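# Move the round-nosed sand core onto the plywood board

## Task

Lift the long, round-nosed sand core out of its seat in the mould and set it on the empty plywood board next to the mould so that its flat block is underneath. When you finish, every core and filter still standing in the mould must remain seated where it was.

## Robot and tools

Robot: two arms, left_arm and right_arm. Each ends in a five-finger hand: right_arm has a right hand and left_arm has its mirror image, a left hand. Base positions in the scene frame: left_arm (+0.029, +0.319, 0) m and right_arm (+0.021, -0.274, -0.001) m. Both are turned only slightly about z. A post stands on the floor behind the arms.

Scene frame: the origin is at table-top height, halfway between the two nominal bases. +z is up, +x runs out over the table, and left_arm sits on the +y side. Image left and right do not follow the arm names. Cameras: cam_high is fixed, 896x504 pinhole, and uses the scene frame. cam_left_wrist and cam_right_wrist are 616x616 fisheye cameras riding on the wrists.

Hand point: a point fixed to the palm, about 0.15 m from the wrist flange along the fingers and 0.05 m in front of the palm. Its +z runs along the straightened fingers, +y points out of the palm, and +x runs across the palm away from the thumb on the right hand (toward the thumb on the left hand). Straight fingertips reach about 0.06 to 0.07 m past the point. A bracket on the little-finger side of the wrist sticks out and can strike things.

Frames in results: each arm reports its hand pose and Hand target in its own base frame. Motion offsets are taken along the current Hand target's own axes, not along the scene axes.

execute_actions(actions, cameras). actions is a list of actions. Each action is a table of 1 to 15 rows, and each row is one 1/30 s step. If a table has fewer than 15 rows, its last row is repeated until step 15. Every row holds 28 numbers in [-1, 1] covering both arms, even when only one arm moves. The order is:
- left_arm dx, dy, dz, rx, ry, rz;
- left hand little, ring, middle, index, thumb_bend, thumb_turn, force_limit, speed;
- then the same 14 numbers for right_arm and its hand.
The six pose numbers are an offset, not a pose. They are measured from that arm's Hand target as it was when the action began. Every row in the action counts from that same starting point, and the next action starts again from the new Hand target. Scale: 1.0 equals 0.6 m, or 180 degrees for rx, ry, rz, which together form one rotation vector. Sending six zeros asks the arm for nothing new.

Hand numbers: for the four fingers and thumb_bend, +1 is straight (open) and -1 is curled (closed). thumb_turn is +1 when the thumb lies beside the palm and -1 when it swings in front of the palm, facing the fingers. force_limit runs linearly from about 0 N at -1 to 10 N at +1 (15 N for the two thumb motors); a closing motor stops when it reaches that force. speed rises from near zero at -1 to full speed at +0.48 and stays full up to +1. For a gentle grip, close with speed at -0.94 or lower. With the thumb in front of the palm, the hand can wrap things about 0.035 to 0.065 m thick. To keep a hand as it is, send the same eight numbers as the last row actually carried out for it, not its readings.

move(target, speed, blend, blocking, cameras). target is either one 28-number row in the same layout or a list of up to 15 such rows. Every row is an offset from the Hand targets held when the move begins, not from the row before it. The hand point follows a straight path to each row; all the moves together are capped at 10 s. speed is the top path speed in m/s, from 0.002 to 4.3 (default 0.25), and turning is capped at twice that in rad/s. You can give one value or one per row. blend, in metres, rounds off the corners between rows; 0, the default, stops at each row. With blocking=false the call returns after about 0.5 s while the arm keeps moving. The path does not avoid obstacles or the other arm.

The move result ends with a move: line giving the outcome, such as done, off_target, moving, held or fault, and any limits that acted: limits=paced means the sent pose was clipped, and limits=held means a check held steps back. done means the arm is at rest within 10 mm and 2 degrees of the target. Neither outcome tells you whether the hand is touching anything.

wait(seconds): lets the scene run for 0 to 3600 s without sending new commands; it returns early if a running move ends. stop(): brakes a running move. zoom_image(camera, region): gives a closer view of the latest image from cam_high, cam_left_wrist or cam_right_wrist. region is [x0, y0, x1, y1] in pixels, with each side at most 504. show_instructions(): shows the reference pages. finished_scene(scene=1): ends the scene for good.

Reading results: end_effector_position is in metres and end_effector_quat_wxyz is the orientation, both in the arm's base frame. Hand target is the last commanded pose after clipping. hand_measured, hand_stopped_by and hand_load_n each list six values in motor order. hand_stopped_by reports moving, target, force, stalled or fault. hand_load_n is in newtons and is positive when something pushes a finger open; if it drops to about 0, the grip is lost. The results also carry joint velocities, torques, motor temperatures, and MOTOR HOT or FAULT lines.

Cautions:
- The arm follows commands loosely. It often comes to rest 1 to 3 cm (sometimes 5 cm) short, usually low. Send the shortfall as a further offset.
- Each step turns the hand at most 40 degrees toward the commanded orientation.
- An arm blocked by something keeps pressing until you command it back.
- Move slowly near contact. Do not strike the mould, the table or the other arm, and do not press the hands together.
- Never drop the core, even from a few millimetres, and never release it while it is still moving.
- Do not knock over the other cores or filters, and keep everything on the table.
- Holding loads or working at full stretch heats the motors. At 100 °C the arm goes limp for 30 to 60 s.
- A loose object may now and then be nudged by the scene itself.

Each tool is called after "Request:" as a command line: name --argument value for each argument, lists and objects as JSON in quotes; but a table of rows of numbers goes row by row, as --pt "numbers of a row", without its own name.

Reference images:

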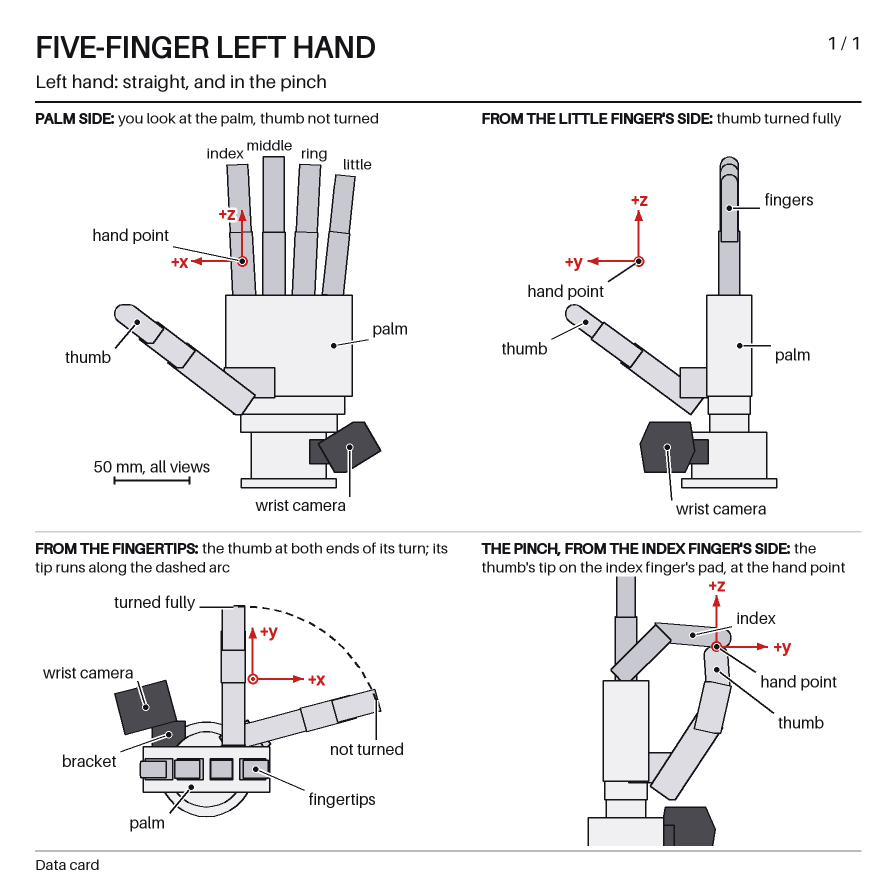

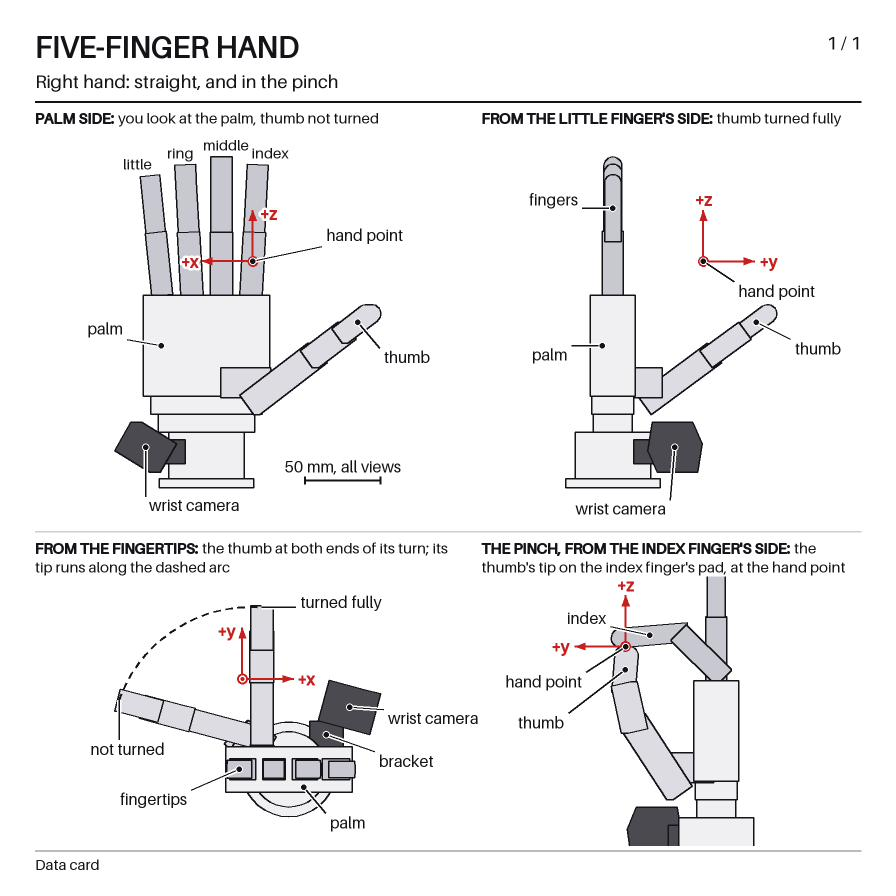

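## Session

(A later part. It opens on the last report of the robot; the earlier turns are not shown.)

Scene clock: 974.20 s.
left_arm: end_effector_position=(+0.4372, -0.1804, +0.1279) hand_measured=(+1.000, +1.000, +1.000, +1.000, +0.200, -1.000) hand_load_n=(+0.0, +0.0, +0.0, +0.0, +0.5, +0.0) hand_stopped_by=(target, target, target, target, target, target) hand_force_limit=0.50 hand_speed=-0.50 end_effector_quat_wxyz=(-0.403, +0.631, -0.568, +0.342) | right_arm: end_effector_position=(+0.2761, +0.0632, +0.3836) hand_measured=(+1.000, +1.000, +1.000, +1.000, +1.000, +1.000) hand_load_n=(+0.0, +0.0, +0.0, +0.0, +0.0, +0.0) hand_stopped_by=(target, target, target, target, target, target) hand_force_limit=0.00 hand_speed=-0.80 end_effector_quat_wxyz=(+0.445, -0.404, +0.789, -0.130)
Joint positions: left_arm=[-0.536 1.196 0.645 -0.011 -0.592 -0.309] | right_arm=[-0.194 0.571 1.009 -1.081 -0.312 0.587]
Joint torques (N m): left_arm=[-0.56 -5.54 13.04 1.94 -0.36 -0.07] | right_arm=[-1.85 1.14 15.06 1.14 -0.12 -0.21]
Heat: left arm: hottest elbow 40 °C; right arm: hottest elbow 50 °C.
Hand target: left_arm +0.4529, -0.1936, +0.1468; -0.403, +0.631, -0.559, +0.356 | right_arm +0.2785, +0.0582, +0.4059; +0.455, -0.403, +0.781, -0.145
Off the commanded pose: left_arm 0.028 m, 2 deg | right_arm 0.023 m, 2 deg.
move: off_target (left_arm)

Request:
move --pt "0 0 0 0 0 0 1 1 0.0 0.0 0.2 -1 0.0 -0.9 0 0 0 0 0 0 1 1 1 1 1 1 0 -0.8" --pt "0 0 0 0 0 0 1 1 -0.2 -0.2 0.2 -1 0.9 -0.9 0 0 0 0 0 0 1 1 1 1 1 1 0 -0.8" --pt "0 0 0 0 0 0 1 1 -0.2 -0.2 0.05 -1 0.95 -0.9 0 0 0 0 0 0 1 1 1 1 1 1 0 -0.8"

Scene clock: 982.10 s.
left_arm: end_effector_position=(+0.4394, -0.1811, +0.1304) hand_measured=(+1.000, +1.000, +0.206, +0.194, +0.182, -1.000) hand_load_n=(+0.0, +0.0, +8.5, +10.0, +14.0, +0.0) hand_stopped_by=(target, target, force, force, force, target) hand_force_limit=0.95 hand_speed=-0.90 end_effector_quat_wxyz=(-0.404, +0.632, -0.565, +0.343) | right_arm: end_effector_position=(+0.2761, +0.0632, +0.3836) hand_measured=(+1.000, +1.000, +1.000, +1.000, +1.000, +1.000) hand_load_n=(+0.0, +0.0, +0.0, +0.0, +0.0, -0.5) hand_stopped_by=(target, target, target, target, target, target) hand_force_limit=0.00 hand_speed=-0.80 end_effector_quat_wxyz=(+0.445, -0.404, +0.789, -0.130)
Joint positions: left_arm=[-0.536 1.198 0.652 -0.011 -0.595 -0.312] | right_arm=[-0.194 0.571 1.009 -1.081 -0.312 0.587]
Joint torques (N m): left_arm=[-0.97 -5.66 12.62 2.07 -0.22 -0.05] | right_arm=[-1.85 1.2 15.08 1.14 -0.11 -0.21]
Heat: left arm: hottest elbow 41 °C; right arm: hottest elbow 50 °C.
Hand target: left_arm +0.4529, -0.1935, +0.1467; -0.403, +0.631, -0.559, +0.356 | right_arm +0.2785, +0.0582, +0.4059; +0.455, -0.403, +0.781, -0.145
Off the commanded pose: left_arm 0.025 m, 2 deg | right_arm 0.023 m, 2 deg.
move: done; target 2's new numbers were sent with left_arm's hand 0.026 m and 2 deg from that target; target 3's new numbers were sent with left_arm's hand 0.025 m and 2 deg from that target

Request:
move --target '[0,-0.0303,-0.0141,-0.02,0,0, 1,1,-0.2,-0.2,0.05,-1, 0.95,-0.9, 0,0,0,0,0,0, 1,1,1,1,1,1,0,-0.8]' --speed 0.03 --cameras '["cam_left_wrist","cam_high"]'

Request:
zoom_image --camera "cam_left_wrist" --region '[180, 170, 400, 390]'

Request:
zoom_image --camera "cam_high" --region '[430, 230, 530, 320]'

Scene clock: 988.23 s.
left_arm: end_effector_position=(+0.4383, -0.1819, +0.1367) hand_measured=(+1.000, +1.000, +0.206, +0.194, +0.182, -1.000) hand_load_n=(+0.0, +0.0, +11.0, +6.0, +9.5, +1.0) hand_stopped_by=(target, target, force, force, force, target) hand_force_limit=0.95 hand_speed=-0.90 end_effector_quat_wxyz=(-0.384, +0.644, -0.580, +0.317) | right_arm: end_effector_position=(+0.2761, +0.0632, +0.3836) hand_measured=(+1.000, +1.000, +1.000, +1.000, +1.000, +1.000) hand_load_n=(-0.5, +0.0, +0.0, +0.0, +0.0, +0.0) hand_stopped_by=(target, target, target, target, target, target) hand_force_limit=0.00 hand_speed=-0.80 end_effector_quat_wxyz=(+0.445, -0.404, +0.789, -0.130)
Joint positions: left_arm=[-0.526 1.199 0.719 -0.161 -0.568 -0.339] | right_arm=[-0.194 0.571 1.009 -1.081 -0.312 0.587]
Joint torques (N m): left_arm=[-0.32 -7.71 13.74 1.02 0.04 -0.04] | right_arm=[-1.85 1.26 15.08 1.16 -0.11 -0.21]
Heat: left arm: hottest elbow 41 °C; right arm: hottest elbow 50 °C.
Hand target: left_arm +0.4528, -0.1935, +0.1667; -0.383, +0.644, -0.570, +0.339 | right_arm +0.2785, +0.0582, +0.4059; +0.455, -0.403, +0.781, -0.145
Off the commanded pose: left_arm 0.035 m, 3 deg | right_arm 0.023 m, 2 deg.
move: off_target (left_arm)
cam_left_wrist: T_world_to_cam=[[0.52081, -0.23464, 0.8208, -0.3847], [-0.47611, -0.8779, 0.05114, 0.03934], [0.70857, -0.41742, -0.56893, -0.19798]] pos_world=[0.35937, -0.13837, 0.20111]
Images, in order (width x height): cam_high 896x504, cam_left_wrist 616x616.

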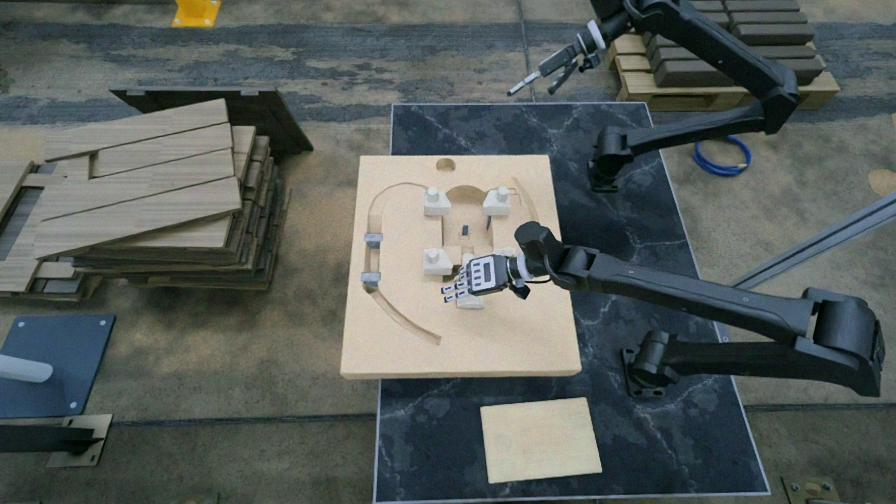

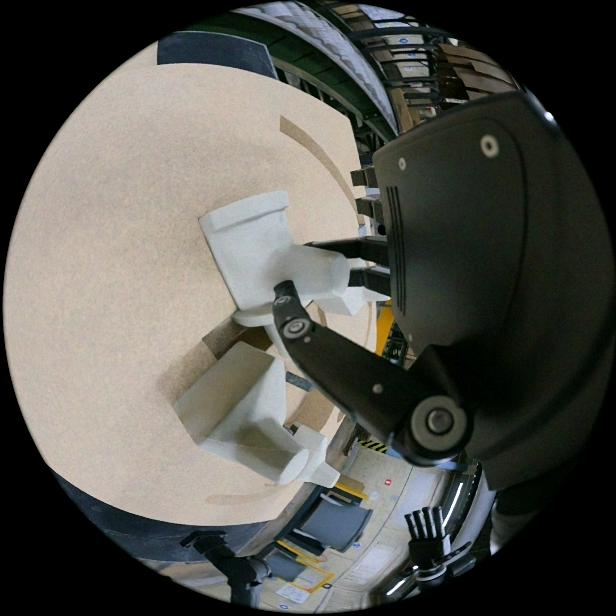

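Scaled by 2.291 from the camera's image (finer frame: 880x880).

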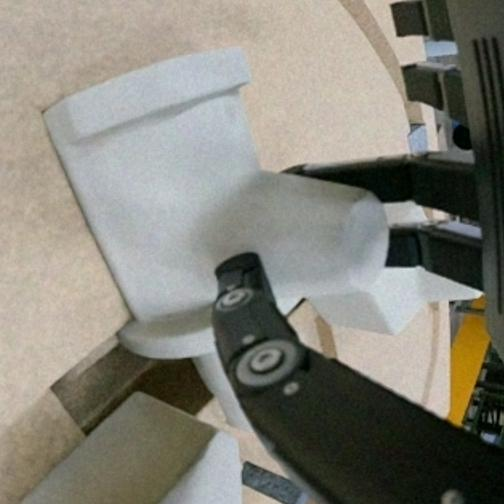

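Scaled by 5.040.

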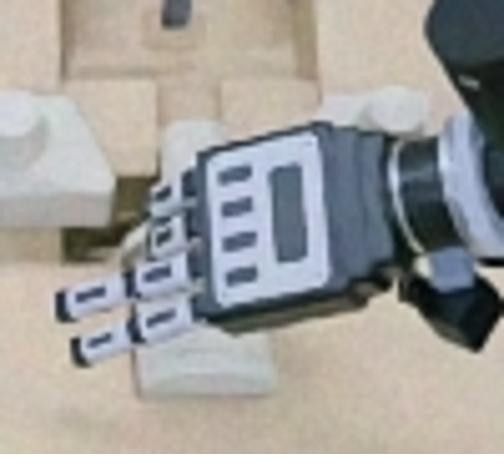

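Request:
move --target '[0.002,-0.0221,-0.0118,0.0,0,0, 1,1,-0.2,-0.2,0.05,-1, 0.95,-0.9, 0,0,0,0,0,0, 1,1,1,1,1,1,0,-0.8]' --speed 0.03 --cameras '["cam_left_wrist","cam_high"]'

Request:
zoom_image --camera "cam_left_wrist" --region '[180, 170, 400, 390]'

Request:
zoom_image --camera "cam_high" --region '[430, 230, 530, 320]'

Scene clock: 1003.70 s.
left_arm: end_effector_position=(+0.4375, -0.1819, +0.1403) hand_measured=(+1.000, +1.000, +0.206, +0.194, +0.182, -1.000) hand_load_n=(+0.0, +0.0, +12.0, +2.5, +8.0, +0.5) hand_stopped_by=(target, target, force, force, force, target) hand_force_limit=0.95 hand_speed=-0.90 end_effector_quat_wxyz=(-0.381, +0.645, -0.587, +0.307) | right_arm: end_effector_position=(+0.2761, +0.0632, +0.3836) hand_measured=(+1.000, +1.000, +1.000, +1.000, +1.000, +1.000) hand_load_n=(+0.0, +0.0, +0.0, +0.0, +0.0, +0.0) hand_stopped_by=(target, target, target, target, target, target) hand_force_limit=0.00 hand_speed=-0.80 end_effector_quat_wxyz=(+0.445, -0.404, +0.789, -0.130)
Joint positions: left_arm=[-0.526 1.199 0.744 -0.211 -0.566 -0.34] | right_arm=[-0.194 0.571 1.009 -1.081 -0.312 0.587]
Joint torques (N m): left_arm=[-0.85 -8.7 14.19 1.39 -0.15 -0.06] | right_arm=[-1.9 1.2 15.08 1.14 -0.11 -0.22]
Heat: left arm: hottest elbow 43 °C; right arm: hottest elbow 50 °C.
Hand target: left_arm +0.4531, -0.1947, +0.1819; -0.383, +0.644, -0.570, +0.339 | right_arm +0.2785, +0.0582, +0.4059; +0.455, -0.403, +0.781, -0.145
Off the commanded pose: left_arm 0.046 m, 4 deg | right_arm 0.023 m, 2 deg.
move: off_target (left_arm)
cam_left_wrist: T_world_to_cam=[[0.53896, -0.24394, 0.80623, -0.39489], [-0.47569, -0.87806, 0.05233, 0.03837], [0.69515, -0.41171, -0.58928, -0.18558]] pos_world=[0.3601, -0.13904, 0.20701]
Images, in order (width x height): cam_high 896x504, cam_left_wrist 616x616.

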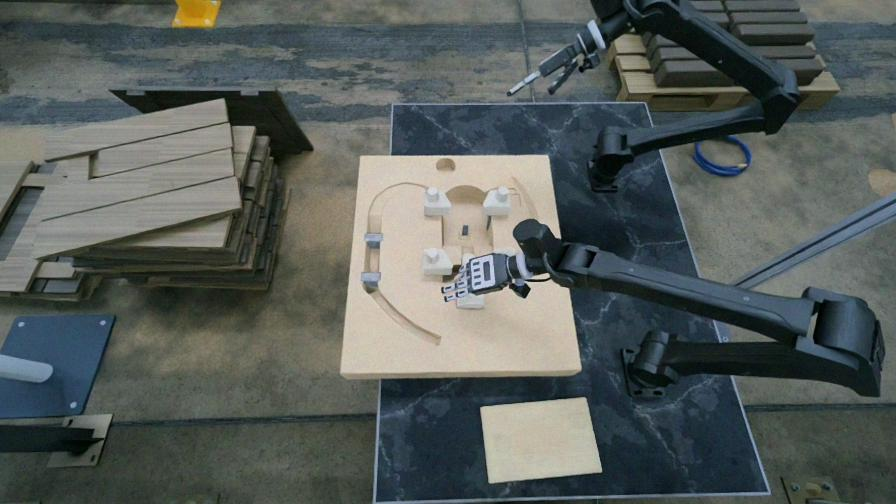

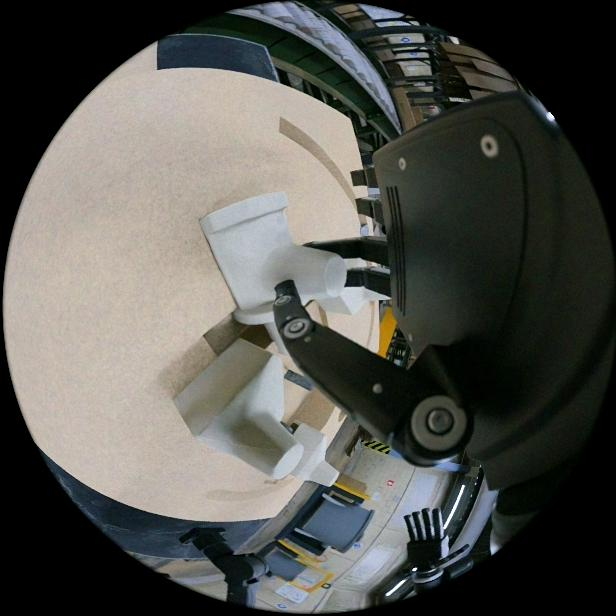

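Scaled by 2.291 from the camera's image (finer frame: 880x880).

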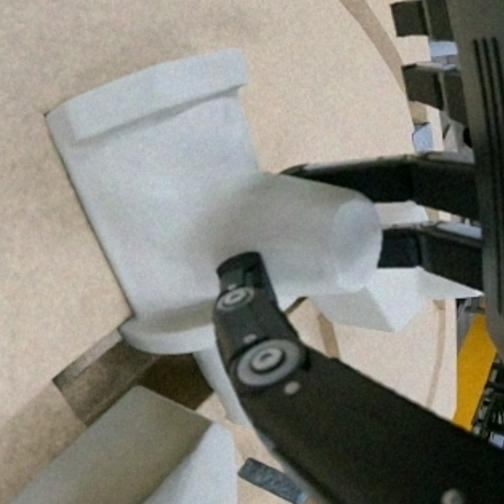

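Scaled by 5.040.

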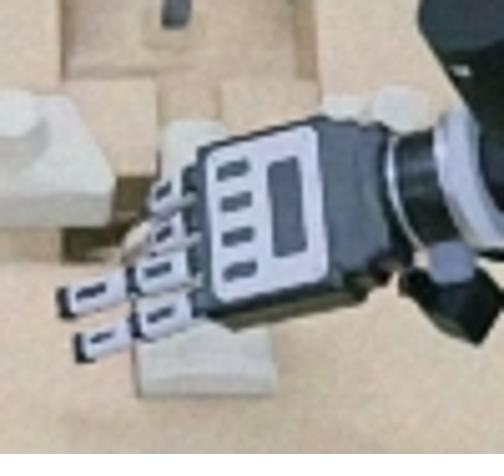

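Request:
move --pt "0 0.0483 0.0263 0.02 0 0 1 1 -0.2 -0.2 0.05 -1 0.95 -0.9 0 0 0 0 0 0 1 1 1 1 1 1 0 -0.8" --pt "0 0.0483 0.0263 0.02 0 0 1 1 1 1 0.2 -1 0.5 -0.7 0 0 0 0 0 0 1 1 1 1 1 1 0 -0.8" --speed 0.05

Request:
move --pt "-0.026 0.008 -0.03 0 0 0 1 1 1 1 0.2 -1 0.5 -0.5 0 0 0 0 0 0 1 1 1 1 1 1 0 -0.8" --pt "-0.026 0.0649 0.001 0 0 0 1 1 1 1 0.2 -1 0.5 -0.5 0 0 0 0 0 0 1 1 1 1 1 1 0 -0.8" --speed 0.06 --cameras '["cam_left_wrist","cam_high"]'

Scene clock: 1032.80 s.
left_arm: end_effector_position=(+0.4455, -0.1859, +0.1483) hand_measured=(+1.000, +1.000, +1.000, +1.000, +0.202, -1.000) hand_load_n=(+0.0, +0.0, +0.0, +0.0, +4.5, -1.0) hand_stopped_by=(target, target, target, target, target, target) hand_force_limit=0.50 hand_speed=-0.70 end_effector_quat_wxyz=(-0.405, +0.631, -0.569, +0.336) | right_arm: end_effector_position=(+0.2761, +0.0632, +0.3836) hand_measured=(+1.000, +1.000, +1.000, +1.000, +1.000, +1.000) hand_load_n=(+0.0, +0.0, +0.0, +0.0, +0.0, -0.5) hand_stopped_by=(target, target, target, target, target, target) hand_force_limit=0.00 hand_speed=-0.80 end_effector_quat_wxyz=(+0.445, -0.404, +0.789, -0.130)
Joint positions: left_arm=[-0.542 1.194 0.71 -0.087 -0.603 -0.308] | right_arm=[-0.194 0.571 1.009 -1.081 -0.312 0.587]
Joint torques (N m): left_arm=[-0.44 -5.48 8.98 4.92 0 -0.1] | right_arm=[-1.85 1.14 15.12 1.16 -0.11 -0.22]
Heat: left arm: hottest elbow 43 °C; right arm: hottest elbow 50 °C.
Hand target: left_arm +0.4531, -0.1947, +0.1488; -0.403, +0.631, -0.559, +0.356 | right_arm +0.2785, +0.0582, +0.4059; +0.455, -0.403, +0.781, -0.145
Off the commanded pose: left_arm 0.012 m, 3 deg | right_arm 0.023 m, 2 deg.
move: off_target (left_arm); target 2's new numbers were sent with left_arm's hand 0.012 m and 3 deg from that target

Scene clock: 1034.90 s.
left_arm: end_effector_position=(+0.4355, -0.1824, +0.1232) hand_measured=(+1.000, +1.000, +1.000, +1.000, +0.202, -1.000) hand_load_n=(+0.0, +0.0, +0.0, +0.0, +1.5, +0.0) hand_stopped_by=(target, target, target, target, target, target) hand_force_limit=0.50 hand_speed=-0.50 end_effector_quat_wxyz=(-0.404, +0.628, -0.561, +0.356) | right_arm: end_effector_position=(+0.2761, +0.0632, +0.3836) hand_measured=(+1.000, +1.000, +1.000, +1.000, +1.000, +1.000) hand_load_n=(+0.0, +0.0, +0.0, -0.5, +0.0, -0.5) hand_stopped_by=(target, target, target, target, target, target) hand_force_limit=0.00 hand_speed=-0.80 end_effector_quat_wxyz=(+0.445, -0.404, +0.789, -0.130)
Joint positions: left_arm=[-0.542 1.197 0.612 0.057 -0.591 -0.308] | right_arm=[-0.194 0.571 1.009 -1.081 -0.312 0.587]
Joint torques (N m): left_arm=[-0.03 -5.07 7.71 3.59 -0.21 -0.05] | right_arm=[-1.9 1.2 15.09 1.13 -0.11 -0.22]
Heat: left arm: hottest elbow 43 °C; right arm: hottest elbow 50 °C.
Hand target: left_arm +0.4355, -0.1811, +0.1132; -0.403, +0.631, -0.559, +0.356 | right_arm +0.2785, +0.0582, +0.4059; +0.455, -0.403, +0.781, -0.145
Off the commanded pose: left_arm 0.010 m, 0 deg | right_arm 0.023 m, 2 deg.
move: done
cam_left_wrist: T_world_to_cam=[[0.43427, -0.22369, 0.87257, -0.33905], [-0.48869, -0.87224, 0.01961, 0.04857], [0.7567, -0.43493, -0.4881, -0.23796]] pos_world=[0.35104, -0.13697, 0.17874]
Images, in order (width x height): cam_high 896x504, cam_left_wrist 616x616.

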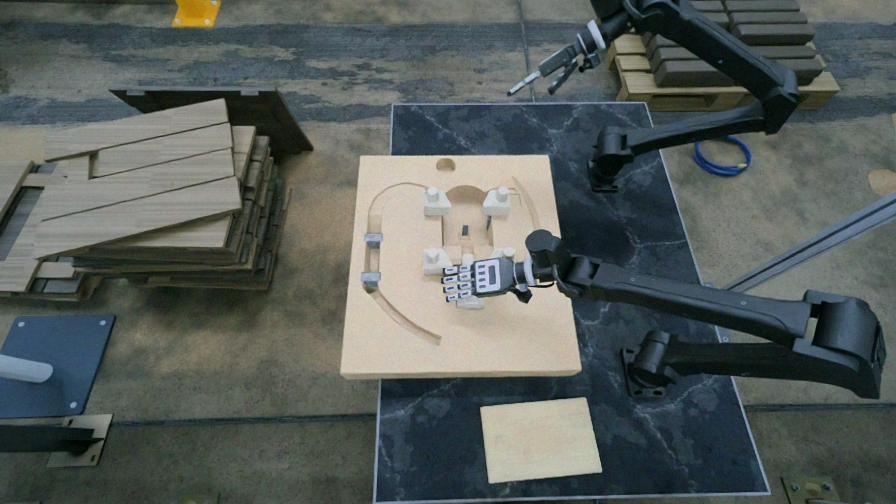

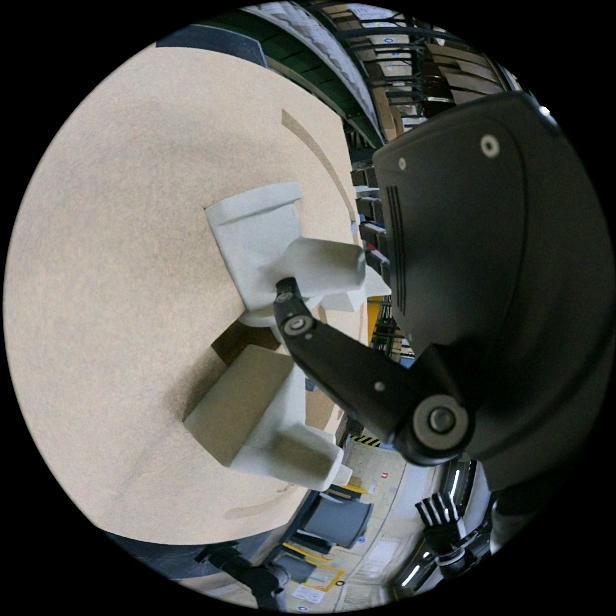

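Request:
zoom_image --camera "cam_high" --region '[440, 240, 500, 320]'

Request:
zoom_image --camera "cam_left_wrist" --region '[190, 170, 390, 370]'

Scaled by 6.300.

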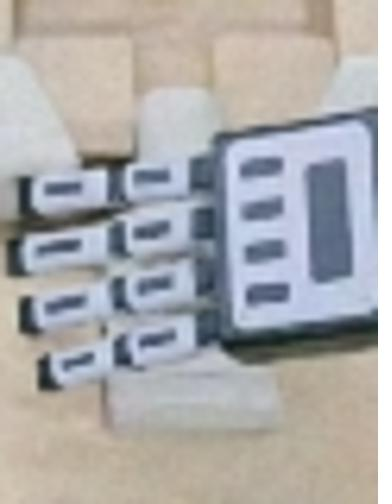

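Scaled by 2.520 from the camera's image (finer frame: 880x880).

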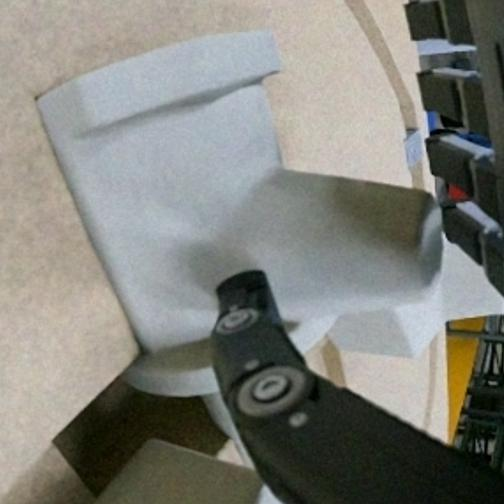

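Request:
move --pt "-0.0007 -0.0517 -0.013 0 0 0 1 1 1 1 0.2 -1 0.5 -0.5 0 0 0 0 0 0 1 1 1 1 1 1 0 -0.8" --pt "0.0058 -0.0667 -0.0075 0 0 0 1 1 1 1 0.2 -1 0.5 -0.5 0 0 0 0 0 0 1 1 1 1 1 1 0 -0.8" --pt "0.0145 -0.0607 -0.0017 0 0 0 1 1 1 1 0.2 -1 0.5 -0.5 0 0 0 0 0 0 1 1 1 1 1 1 0 -0.8" --speed 0.05

Scene clock: 1053.00 s.
left_arm: end_effector_position=(+0.4329, -0.1776, +0.1257) hand_measured=(+1.000, +1.000, +1.000, +1.000, +0.202, -1.000) hand_load_n=(+0.0, +0.0, +0.0, +0.0, +0.0, +0.0) hand_stopped_by=(target, target, target, target, target, target) hand_force_limit=0.50 hand_speed=-0.50 end_effector_quat_wxyz=(-0.400, +0.632, -0.570, +0.341) | right_arm: end_effector_position=(+0.2761, +0.0632, +0.3836) hand_measured=(+1.000, +1.000, +1.000, +1.000, +1.000, +1.000) hand_load_n=(+0.0, +0.0, +0.0, +0.0, +0.0, -0.5) hand_stopped_by=(target, target, target, target, target, target) hand_force_limit=0.00 hand_speed=-0.80 end_effector_quat_wxyz=(+0.445, -0.404, +0.789, -0.130)
Joint positions: left_arm=[-0.533 1.184 0.634 -0.016 -0.584 -0.308] | right_arm=[-0.194 0.571 1.009 -1.081 -0.312 0.587]
Joint torques (N m): left_arm=[-0.15 -4.95 13.15 2.17 -0.31 -0.01] | right_arm=[-1.85 1.2 15.08 1.16 -0.11 -0.21]
Heat: left arm: hottest elbow 41 °C; right arm: hottest elbow 50 °C.
Hand target: left_arm +0.4508, -0.1880, +0.1465; -0.403, +0.631, -0.559, +0.356 | right_arm +0.2785, +0.0582, +0.4059; +0.455, -0.403, +0.781, -0.145
Off the commanded pose: left_arm 0.030 m, 2 deg | right_arm 0.023 m, 2 deg.
move: off_target (left_arm)

Request:
move --target '[0.0118,0,0.0002,0,0,0, 1,1,1,1,0.2,-1, 0.5,-0.5, 0,0,0,0,0,0, 1,1,1,1,1,1,0,-0.8]' --speed 0.05

Scene clock: 1058.17 s.
left_arm: end_effector_position=(+0.4359, -0.1813, +0.1273) hand_measured=(+1.000, +1.000, +1.000, +1.000, +0.202, -1.000) hand_load_n=(+0.0, +0.0, +0.0, +0.0, +0.0, +0.0) hand_stopped_by=(target, target, target, target, target, target) hand_force_limit=0.50 hand_speed=-0.50 end_effector_quat_wxyz=(-0.403, +0.631, -0.569, +0.340) | right_arm: end_effector_position=(+0.2761, +0.0632, +0.3836) hand_measured=(+1.000, +1.000, +1.000, +1.000, +1.000, +1.000) hand_load_n=(+0.0, +0.0, -0.5, +0.0, +0.0, -0.5) hand_stopped_by=(target, target, target, target, target, target) hand_force_limit=0.00 hand_speed=-0.80 end_effector_quat_wxyz=(+0.445, -0.404, +0.789, -0.130)
Joint positions: left_arm=[-0.541 1.196 0.646 -0.016 -0.597 -0.31] | right_arm=[-0.194 0.571 1.009 -1.081 -0.312 0.587]
Joint torques (N m): left_arm=[-0.85 -5.19 13 2.06 -0.33 -0.11] | right_arm=[-1.85 1.26 15.06 1.16 -0.11 -0.21]
Heat: left arm: hottest elbow 41 °C; right arm: hottest elbow 50 °C.
Hand target: left_arm +0.4518, -0.1952, +0.1465; -0.403, +0.631, -0.559, +0.356 | right_arm +0.2785, +0.0582, +0.4059; +0.455, -0.403, +0.781, -0.145
Off the commanded pose: left_arm 0.028 m, 2 deg | right_arm 0.023 m, 2 deg.
move: off_target (left_arm)

Request:
move --pt "0 0 0 0 0 0 1 1 0.0 0.0 0.2 -1 0.0 -0.9 0 0 0 0 0 0 1 1 1 1 1 1 0 -0.8" --pt "0 0 0 0 0 0 1 1 -0.2 -0.2 0.2 -1 0.95 -0.9 0 0 0 0 0 0 1 1 1 1 1 1 0 -0.8" --pt "0 0 0 0 0 0 1 1 -0.2 -0.2 0.05 -1 1 -0.9 0 0 0 0 0 0 1 1 1 1 1 1 0 -0.8"

Scene clock: 1066.83 s.
left_arm: end_effector_position=(+0.4385, -0.1821, +0.1304) hand_measured=(+1.000, +1.000, +0.204, +0.194, +0.184, -1.000) hand_load_n=(+0.0, +0.0, +8.5, +10.5, +14.5, +0.0) hand_stopped_by=(target, target, force, force, force, target) hand_force_limit=1.00 hand_speed=-0.90 end_effector_quat_wxyz=(-0.404, +0.633, -0.565, +0.342) | right_arm: end_effector_position=(+0.2761, +0.0632, +0.3836) hand_measured=(+1.000, +1.000, +1.000, +1.000, +1.000, +1.000) hand_load_n=(+0.0, +0.0, +0.0, +0.0, +0.0, +0.0) hand_stopped_by=(target, target, target, target, target, target) hand_force_limit=0.00 hand_speed=-0.80 end_effector_quat_wxyz=(+0.445, -0.404, +0.789, -0.130)
Joint positions: left_arm=[-0.541 1.198 0.653 -0.016 -0.601 -0.315] | right_arm=[-0.194 0.571 1.009 -1.081 -0.312 0.587]
Joint torques (N m): left_arm=[-0.73 -5.83 12.62 2.1 -0.17 -0.04] | right_arm=[-1.85 1.2 15.05 1.14 -0.11 -0.21]
Heat: left arm: hottest elbow 41 °C; right arm: hottest elbow 50 °C.
Hand target: left_arm +0.4518, -0.1951, +0.1466; -0.403, +0.631, -0.559, +0.356 | right_arm +0.2785, +0.0582, +0.4059; +0.455, -0.403, +0.781, -0.145
Off the commanded pose: left_arm 0.025 m, 2 deg | right_arm 0.023 m, 2 deg.
move: done; target 2's new numbers were sent with left_arm's hand 0.027 m and 2 deg from that target; target 3's new numbers were sent with left_arm's hand 0.025 m and 2 deg from that target

Request:
move --target '[-0.0116,-0.0191,-0.0072,0.01,0,0, 1,1,-0.2,-0.2,0.05,-1, 1,-0.9, 0,0,0,0,0,0, 1,1,1,1,1,1,0,-0.8]' --speed 0.03

Scene clock: 1071.60 s.
left_arm: end_effector_position=(+0.4385, -0.1820, +0.1309) hand_measured=(+1.000, +1.000, +0.204, +0.194, +0.184, -1.000) hand_load_n=(+0.0, +0.0, +8.5, +10.5, +14.5, +0.0) hand_stopped_by=(target, target, force, force, force, target) hand_force_limit=1.00 hand_speed=-0.90 end_effector_quat_wxyz=(-0.405, +0.633, -0.564, +0.343) | right_arm: end_effector_position=(+0.2761, +0.0632, +0.3836) hand_measured=(+1.000, +1.000, +1.000, +1.000, +1.000, +1.000) hand_load_n=(+0.0, +0.0, +0.0, +0.0, -0.5, +0.0) hand_stopped_by=(target, target, target, target, target, target) hand_force_limit=0.00 hand_speed=-0.80 end_effector_quat_wxyz=(+0.445, -0.404, +0.789, -0.130)
Joint positions: left_arm=[-0.541 1.197 0.653 -0.016 -0.602 -0.315] | right_arm=[-0.194 0.571 1.009 -1.081 -0.312 0.587]
Joint torques (N m): left_arm=[-0.03 -8 11.79 2.78 -0.23 0.27] | right_arm=[-1.9 1.2 15.08 1.17 -0.11 -0.21]
Heat: left arm: hottest elbow 42 °C; right arm: hottest elbow 50 °C.
Hand target: left_arm +0.4519, -0.1881, +0.1589; -0.413, +0.625, -0.553, +0.365 | right_arm +0.2785, +0.0582, +0.4059; +0.455, -0.403, +0.781, -0.145
Off the commanded pose: left_arm 0.032 m, 3 deg | right_arm 0.023 m, 2 deg.
move: off_target (left_arm)

Request:
move --target '[0,-0.0184,-0.0079,0,0,0, 1,1,-0.2,-0.2,0.05,-1, 1,-0.9, 0,0,0,0,0,0, 1,1,1,1,1,1,0,-0.8]' --speed 0.03

Scene clock: 1075.63 s.
left_arm: end_effector_position=(+0.4377, -0.1817, +0.1328) hand_measured=(+1.000, +1.000, +0.204, +0.194, +0.184, -1.000) hand_load_n=(+0.0, +0.0, +10.0, +7.5, +11.0, +1.0) hand_stopped_by=(target, target, force, force, force, target) hand_force_limit=1.00 hand_speed=-0.90 end_effector_quat_wxyz=(-0.404, +0.633, -0.564, +0.343) | right_arm: end_effector_position=(+0.2761, +0.0632, +0.3836) hand_measured=(+1.000, +1.000, +1.000, +1.000, +1.000, +1.000) hand_load_n=(+0.0, +0.0, +0.0, +0.0, +0.0, +0.0) hand_stopped_by=(target, target, target, target, target, target) hand_force_limit=0.00 hand_speed=-0.80 end_effector_quat_wxyz=(+0.445, -0.404, +0.789, -0.130)
Joint positions: left_arm=[-0.541 1.19 0.653 -0.021 -0.601 -0.315] | right_arm=[-0.194 0.571 1.009 -1.081 -0.312 0.587]
Joint torques (N m): left_arm=[-0.09 -9 13.31 1.25 -0.23 0.27] | right_arm=[-1.85 1.26 15.09 1.16 -0.11 -0.21]
Heat: left arm: hottest elbow 42 °C; right arm: hottest elbow 50 °C.
Hand target: left_arm +0.4518, -0.1881, +0.1708; -0.413, +0.625, -0.553, +0.365 | right_arm +0.2785, +0.0582, +0.4059; +0.455, -0.403, +0.781, -0.145
Off the commanded pose: left_arm 0.041 m, 3 deg | right_arm 0.023 m, 2 deg.
move: off_target (left_arm)

Request:
wait --seconds 0.1 --cameras '["cam_left_wrist","cam_high"]'

Request:
zoom_image --camera "cam_left_wrist" --region '[190, 170, 390, 370]'

Request:
zoom_image --camera "cam_high" --region '[440, 240, 500, 320]'

Scene clock: 1079.57 s.
left_arm: end_effector_position=(+0.4377, -0.1817, +0.1328) hand_measured=(+1.000, +1.000, +0.204, +0.194, +0.184, -1.000) hand_load_n=(+0.0, +0.0, +9.5, +7.5, +11.0, +1.5) hand_stopped_by=(target, target, force, force, force, target) hand_force_limit=1.00 hand_speed=-0.90 end_effector_quat_wxyz=(-0.404, +0.633, -0.564, +0.343) | right_arm: end_effector_position=(+0.2761, +0.0632, +0.3836) hand_measured=(+1.000, +1.000, +1.000, +1.000, +1.000, +1.000) hand_load_n=(+0.0, +0.0, +0.0, +0.0, +0.0, -0.5) hand_stopped_by=(target, target, target, target, target, target) hand_force_limit=0.00 hand_speed=-0.80 end_effector_quat_wxyz=(+0.445, -0.404, +0.789, -0.130)
Joint positions: left_arm=[-0.541 1.19 0.653 -0.021 -0.601 -0.315] | right_arm=[-0.194 0.571 1.009 -1.081 -0.312 0.587]
Joint torques (N m): left_arm=[-0.44 -8.82 13.24 1.39 -0.27 0.27] | right_arm=[-1.79 1.2 15.06 1.13 -0.11 -0.22]
Heat: left arm: hottest elbow 43 °C; right arm: hottest elbow 50 °C.
Hand target: left_arm +0.4518, -0.1881, +0.1708; -0.413, +0.625, -0.553, +0.365 | right_arm +0.2785, +0.0582, +0.4059; +0.455, -0.403, +0.781, -0.145
Off the commanded pose: left_arm 0.041 m, 3 deg | right_arm 0.023 m, 2 deg.
wait: 0.10 s; at rest from the start
cam_left_wrist: T_world_to_cam=[[0.45608, -0.23021, 0.85965, -0.35718], [-0.47823, -0.87804, 0.01859, 0.04459], [0.75052, -0.41959, -0.51055, -0.2262]] pos_world=[0.354, -0.13799, 0.19073]
Images, in order (width x height): cam_high 896x504, cam_left_wrist 616x616.

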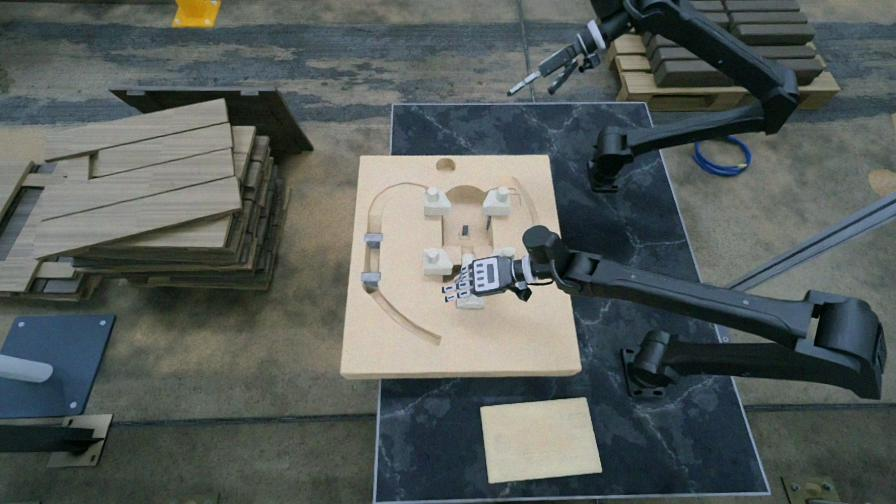

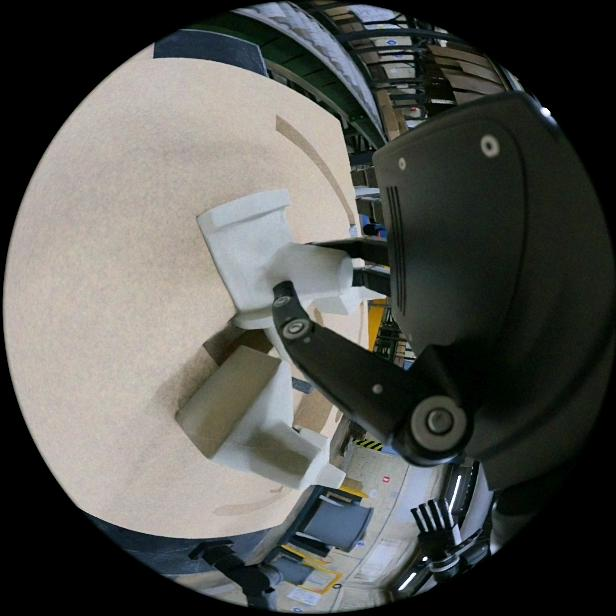

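Scaled by 2.520 from the camera's image (finer frame: 880x880).

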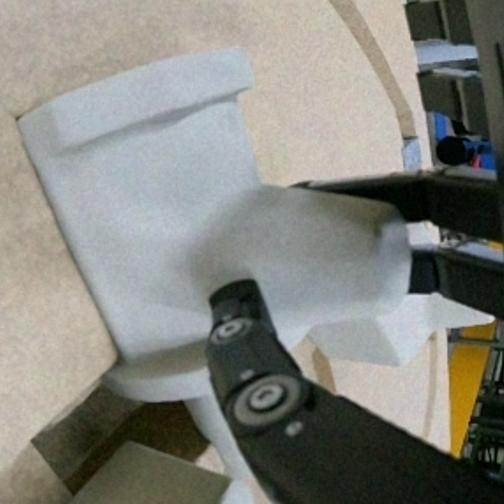

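Scaled by 6.300.

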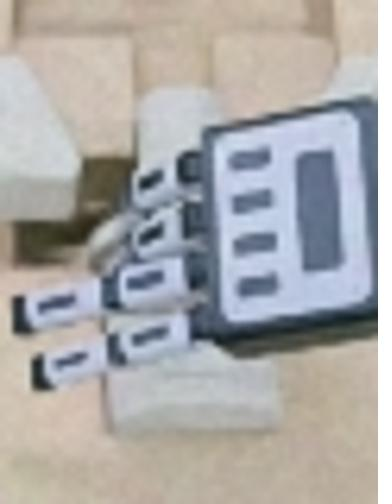

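Request:
move --target '[-0.002,-0.0184,-0.0079,0,0,0, 1,1,-0.2,-0.2,0.05,-1, 1,-0.9, 0,0,0,0,0,0, 1,1,1,1,1,1,0,-0.8]' --speed 0.03 --cameras '["cam_left_wrist"]'

Request:
zoom_image --camera "cam_left_wrist" --region '[190, 170, 390, 370]'

Scene clock: 1091.77 s.
left_arm: end_effector_position=(+0.4354, -0.1813, +0.1381) hand_measured=(+1.000, +1.000, +0.206, +0.194, +0.182, -1.000) hand_load_n=(+0.0, -0.5, +11.5, +1.5, +5.5, +1.0) hand_stopped_by=(target, target, force, force, force, target) hand_force_limit=1.00 hand_speed=-0.90 end_effector_quat_wxyz=(-0.402, +0.632, -0.569, +0.339) | right_arm: end_effector_position=(+0.2761, +0.0632, +0.3836) hand_measured=(+1.000, +1.000, +1.000, +1.000, +1.000, +1.000) hand_load_n=(+0.0, +0.0, +0.0, +0.0, +0.0, +0.0) hand_stopped_by=(target, target, target, target, target, target) hand_force_limit=0.00 hand_speed=-0.80 end_effector_quat_wxyz=(+0.445, -0.404, +0.789, -0.130)
Joint positions: left_arm=[-0.541 1.176 0.665 -0.06 -0.595 -0.313] | right_arm=[-0.194 0.571 1.009 -1.081 -0.312 0.587]
Joint torques (N m): left_arm=[0.21 -8.94 14 1.39 -0.42 0.24] | right_arm=[-1.85 1.2 15.06 1.13 -0.11 -0.21]
Heat: left arm: hottest elbow 44 °C; right arm: hottest elbow 51 °C.
Hand target: left_arm +0.4517, -0.1869, +0.1830; -0.413, +0.625, -0.553, +0.365 | right_arm +0.2785, +0.0582, +0.4059; +0.455, -0.403, +0.781, -0.145
Off the commanded pose: left_arm 0.048 m, 4 deg | right_arm 0.023 m, 2 deg.
move: off_target (left_arm)
cam_left_wrist: T_world_to_cam=[[0.46482, -0.23766, 0.85291, -0.36484], [-0.48295, -0.87544, 0.01926, 0.04623], [0.74209, -0.42086, -0.5217, -0.21661]] pos_world=[0.35266, -0.13739, 0.19728]

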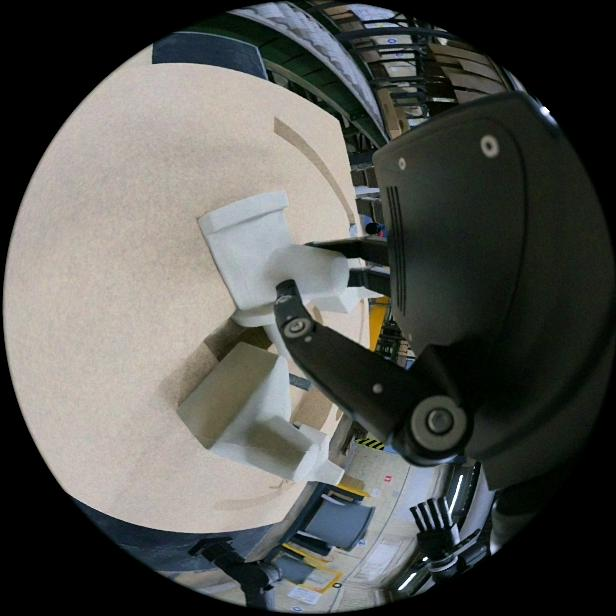

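Scaled by 2.520 from the camera's image (finer frame: 880x880).

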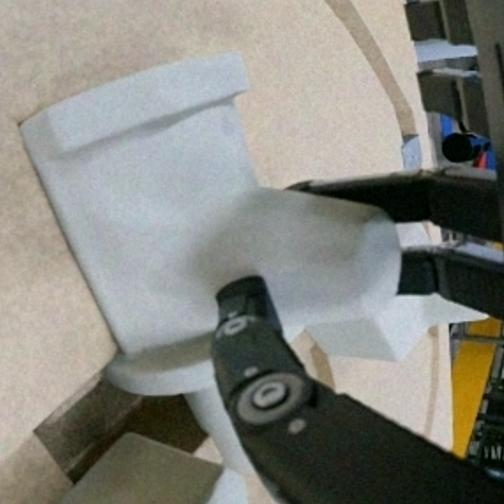

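Request:
move --target '[0.0016,-0.0098,0.0102,0,0,0, 1,1,-0.2,-0.2,0.05,-1, 1,-0.9, 0,0,0,0,0,0, 1,1,1,1,1,1,0,-0.8]' --speed 0.03 --cameras '["cam_left_wrist"]'

Request:
zoom_image --camera "cam_left_wrist" --region '[190, 170, 390, 370]'

Scene clock: 1100.63 s.
left_arm: end_effector_position=(+0.4364, -0.1803, +0.1389) hand_measured=(+1.000, +1.000, +0.206, +0.194, +0.182, -1.000) hand_load_n=(+0.0, +0.0, +10.5, +0.5, +6.5, +1.5) hand_stopped_by=(target, target, force, force, force, target) hand_force_limit=1.00 hand_speed=-0.90 end_effector_quat_wxyz=(-0.400, +0.631, -0.573, +0.337) | right_arm: end_effector_position=(+0.2761, +0.0632, +0.3836) hand_measured=(+1.000, +1.000, +1.000, +1.000, +1.000, +1.000) hand_load_n=(+0.0, +0.0, +0.0, +0.0, +0.0, +0.0) hand_stopped_by=(target, target, target, target, target, target) hand_force_limit=0.00 hand_speed=-0.80 end_effector_quat_wxyz=(+0.445, -0.404, +0.789, -0.130)
Joint positions: left_arm=[-0.534 1.176 0.672 -0.071 -0.584 -0.305] | right_arm=[-0.194 0.571 1.009 -1.081 -0.312 0.587]
Joint torques (N m): left_arm=[0.21 -8.12 14.83 1.84 -0.49 0.25] | right_arm=[-1.9 1.2 15.05 1.14 -0.11 -0.22]
Heat: left arm: hottest elbow 44 °C; right arm: hottest elbow 51 °C.
Hand target: left_arm +0.4596, -0.1869, +0.1858; -0.413, +0.625, -0.553, +0.365 | right_arm +0.2785, +0.0582, +0.4059; +0.455, -0.403, +0.781, -0.145
Off the commanded pose: left_arm 0.053 m, 4 deg | right_arm 0.023 m, 2 deg.
move: off_target (left_arm)
cam_left_wrist: T_world_to_cam=[[0.46988, -0.24352, 0.84847, -0.36849], [-0.48815, -0.87253, 0.01991, 0.05029], [0.73547, -0.42354, -0.52886, -0.21311]] pos_world=[0.35443, -0.13611, 0.19894]

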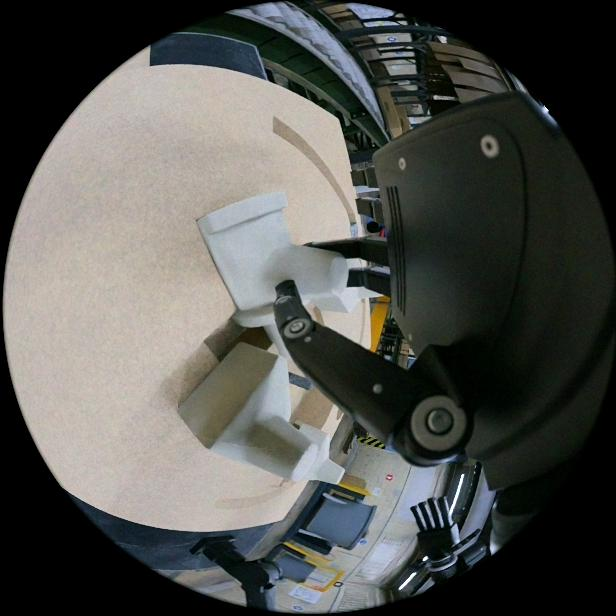

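Scaled by 2.520 from the camera's image (finer frame: 880x880).

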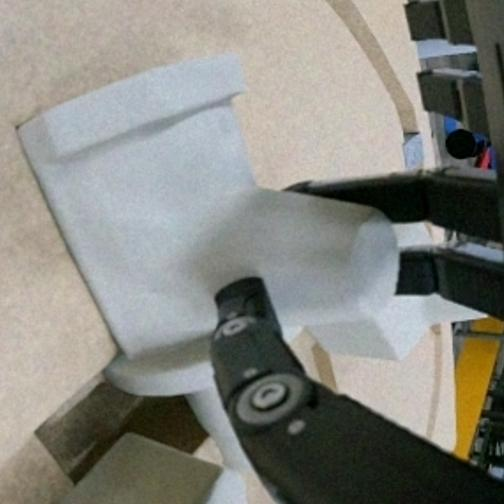

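Request:
move --target '[0,0,0,0,0,0, 1,1,-0.25,-0.25,0.0,-1, 1,-0.9, 0,0,0,0,0,0, 1,1,1,1,1,1,0,-0.8]'

Scene clock: 1106.10 s.
left_arm: end_effector_position=(+0.4366, -0.1804, +0.1392) hand_measured=(+1.000, +1.000, +0.206, +0.150, +0.138, -1.000) hand_load_n=(+0.0, +0.0, +9.5, +10.5, +14.5, +1.5) hand_stopped_by=(target, target, force, force, force, target) hand_force_limit=1.00 hand_speed=-0.90 end_effector_quat_wxyz=(-0.400, +0.631, -0.573, +0.337) | right_arm: end_effector_position=(+0.2761, +0.0632, +0.3836) hand_measured=(+1.000, +1.000, +1.000, +1.000, +1.000, +1.000) hand_load_n=(+0.0, +0.0, +0.0, +0.0, +0.0, -0.5) hand_stopped_by=(target, target, target, target, target, target) hand_force_limit=0.00 hand_speed=-0.80 end_effector_quat_wxyz=(+0.445, -0.404, +0.789, -0.130)
Joint positions: left_arm=[-0.534 1.176 0.673 -0.071 -0.583 -0.305] | right_arm=[-0.194 0.571 1.009 -1.081 -0.312 0.587]
Joint torques (N m): left_arm=[0.5 -8.23 14.72 1.77 -0.51 0.21] | right_arm=[-1.9 1.2 15.05 1.13 -0.11 -0.21]
Heat: left arm: hottest elbow 43 °C; right arm: hottest elbow 51 °C.
Hand target: left_arm +0.4597, -0.1868, +0.1858; -0.413, +0.625, -0.553, +0.365 | right_arm +0.2785, +0.0582, +0.4059; +0.455, -0.403, +0.781, -0.145
Off the commanded pose: left_arm 0.052 m, 4 deg | right_arm 0.023 m, 2 deg.
move: done

Request:
move --target '[0.0002,-0.0200,-0.0062,0,0,0, 1,1,-0.25,-0.25,0.0,-1, 1,-0.9, 0,0,0,0,0,0, 1,1,1,1,1,1,0,-0.8]' --speed 0.03 --cameras '["cam_left_wrist"]'

Request:
zoom_image --camera "cam_left_wrist" --region '[190, 170, 390, 370]'

Scene clock: 1112.20 s.
left_arm: end_effector_position=(+0.4365, -0.1799, +0.1412) hand_measured=(+1.000, +1.000, +0.206, +0.152, +0.138, -1.000) hand_load_n=(+0.0, +0.0, +10.5, +11.0, +13.0, +1.5) hand_stopped_by=(target, target, force, force, force, target) hand_force_limit=1.00 hand_speed=-0.90 end_effector_quat_wxyz=(-0.397, +0.632, -0.578, +0.330) | right_arm: end_effector_position=(+0.2761, +0.0632, +0.3836) hand_measured=(+1.000, +1.000, +1.000, +1.000, +1.000, +1.000) hand_load_n=(+0.0, +0.0, +0.0, -0.5, +0.0, +0.0) hand_stopped_by=(target, target, target, target, target, target) hand_force_limit=0.00 hand_speed=-0.80 end_effector_quat_wxyz=(+0.445, -0.404, +0.789, -0.130)
Joint positions: left_arm=[-0.532 1.176 0.69 -0.106 -0.58 -0.305] | right_arm=[-0.194 0.571 1.009 -1.081 -0.312 0.587]
Joint torques (N m): left_arm=[0.32 -9.35 15.53 1.73 -0.57 0.24] | right_arm=[-1.9 1.2 15.06 1.14 -0.11 -0.22]
Heat: left arm: hottest elbow 43 °C; right arm: hottest elbow 51 °C.
Hand target: left_arm +0.4610, -0.1867, +0.1984; -0.413, +0.625, -0.553, +0.365 | right_arm +0.2785, +0.0582, +0.4059; +0.455, -0.403, +0.781, -0.145
Off the commanded pose: left_arm 0.062 m, 5 deg | right_arm 0.023 m, 2 deg.
move: off_target (left_arm)
cam_left_wrist: T_world_to_cam=[[0.48353, -0.25013, 0.83883, -0.37615], [-0.48838, -0.87237, 0.02139, 0.0506], [0.72642, -0.42001, -0.54397, -0.20511]] pos_world=[0.35558, -0.13609, 0.20287]

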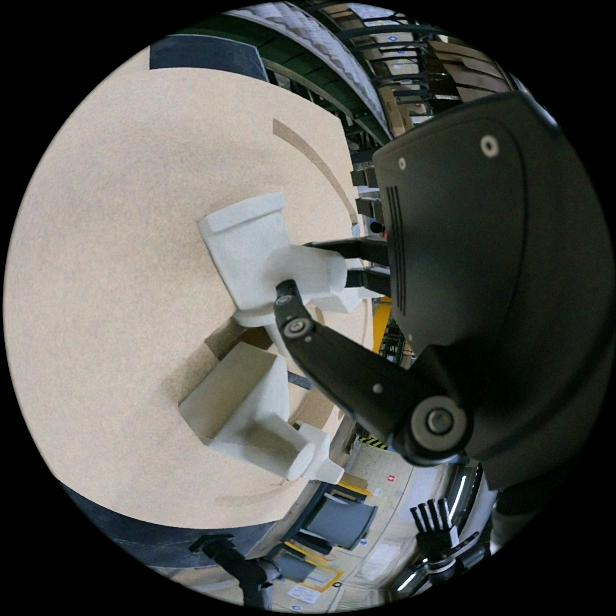

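Scaled by 2.520 from the camera's image (finer frame: 880x880).

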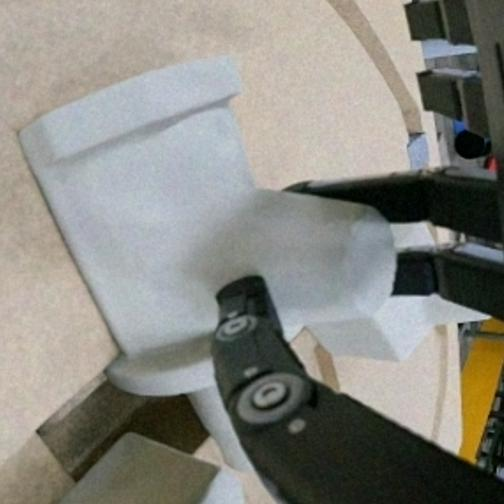

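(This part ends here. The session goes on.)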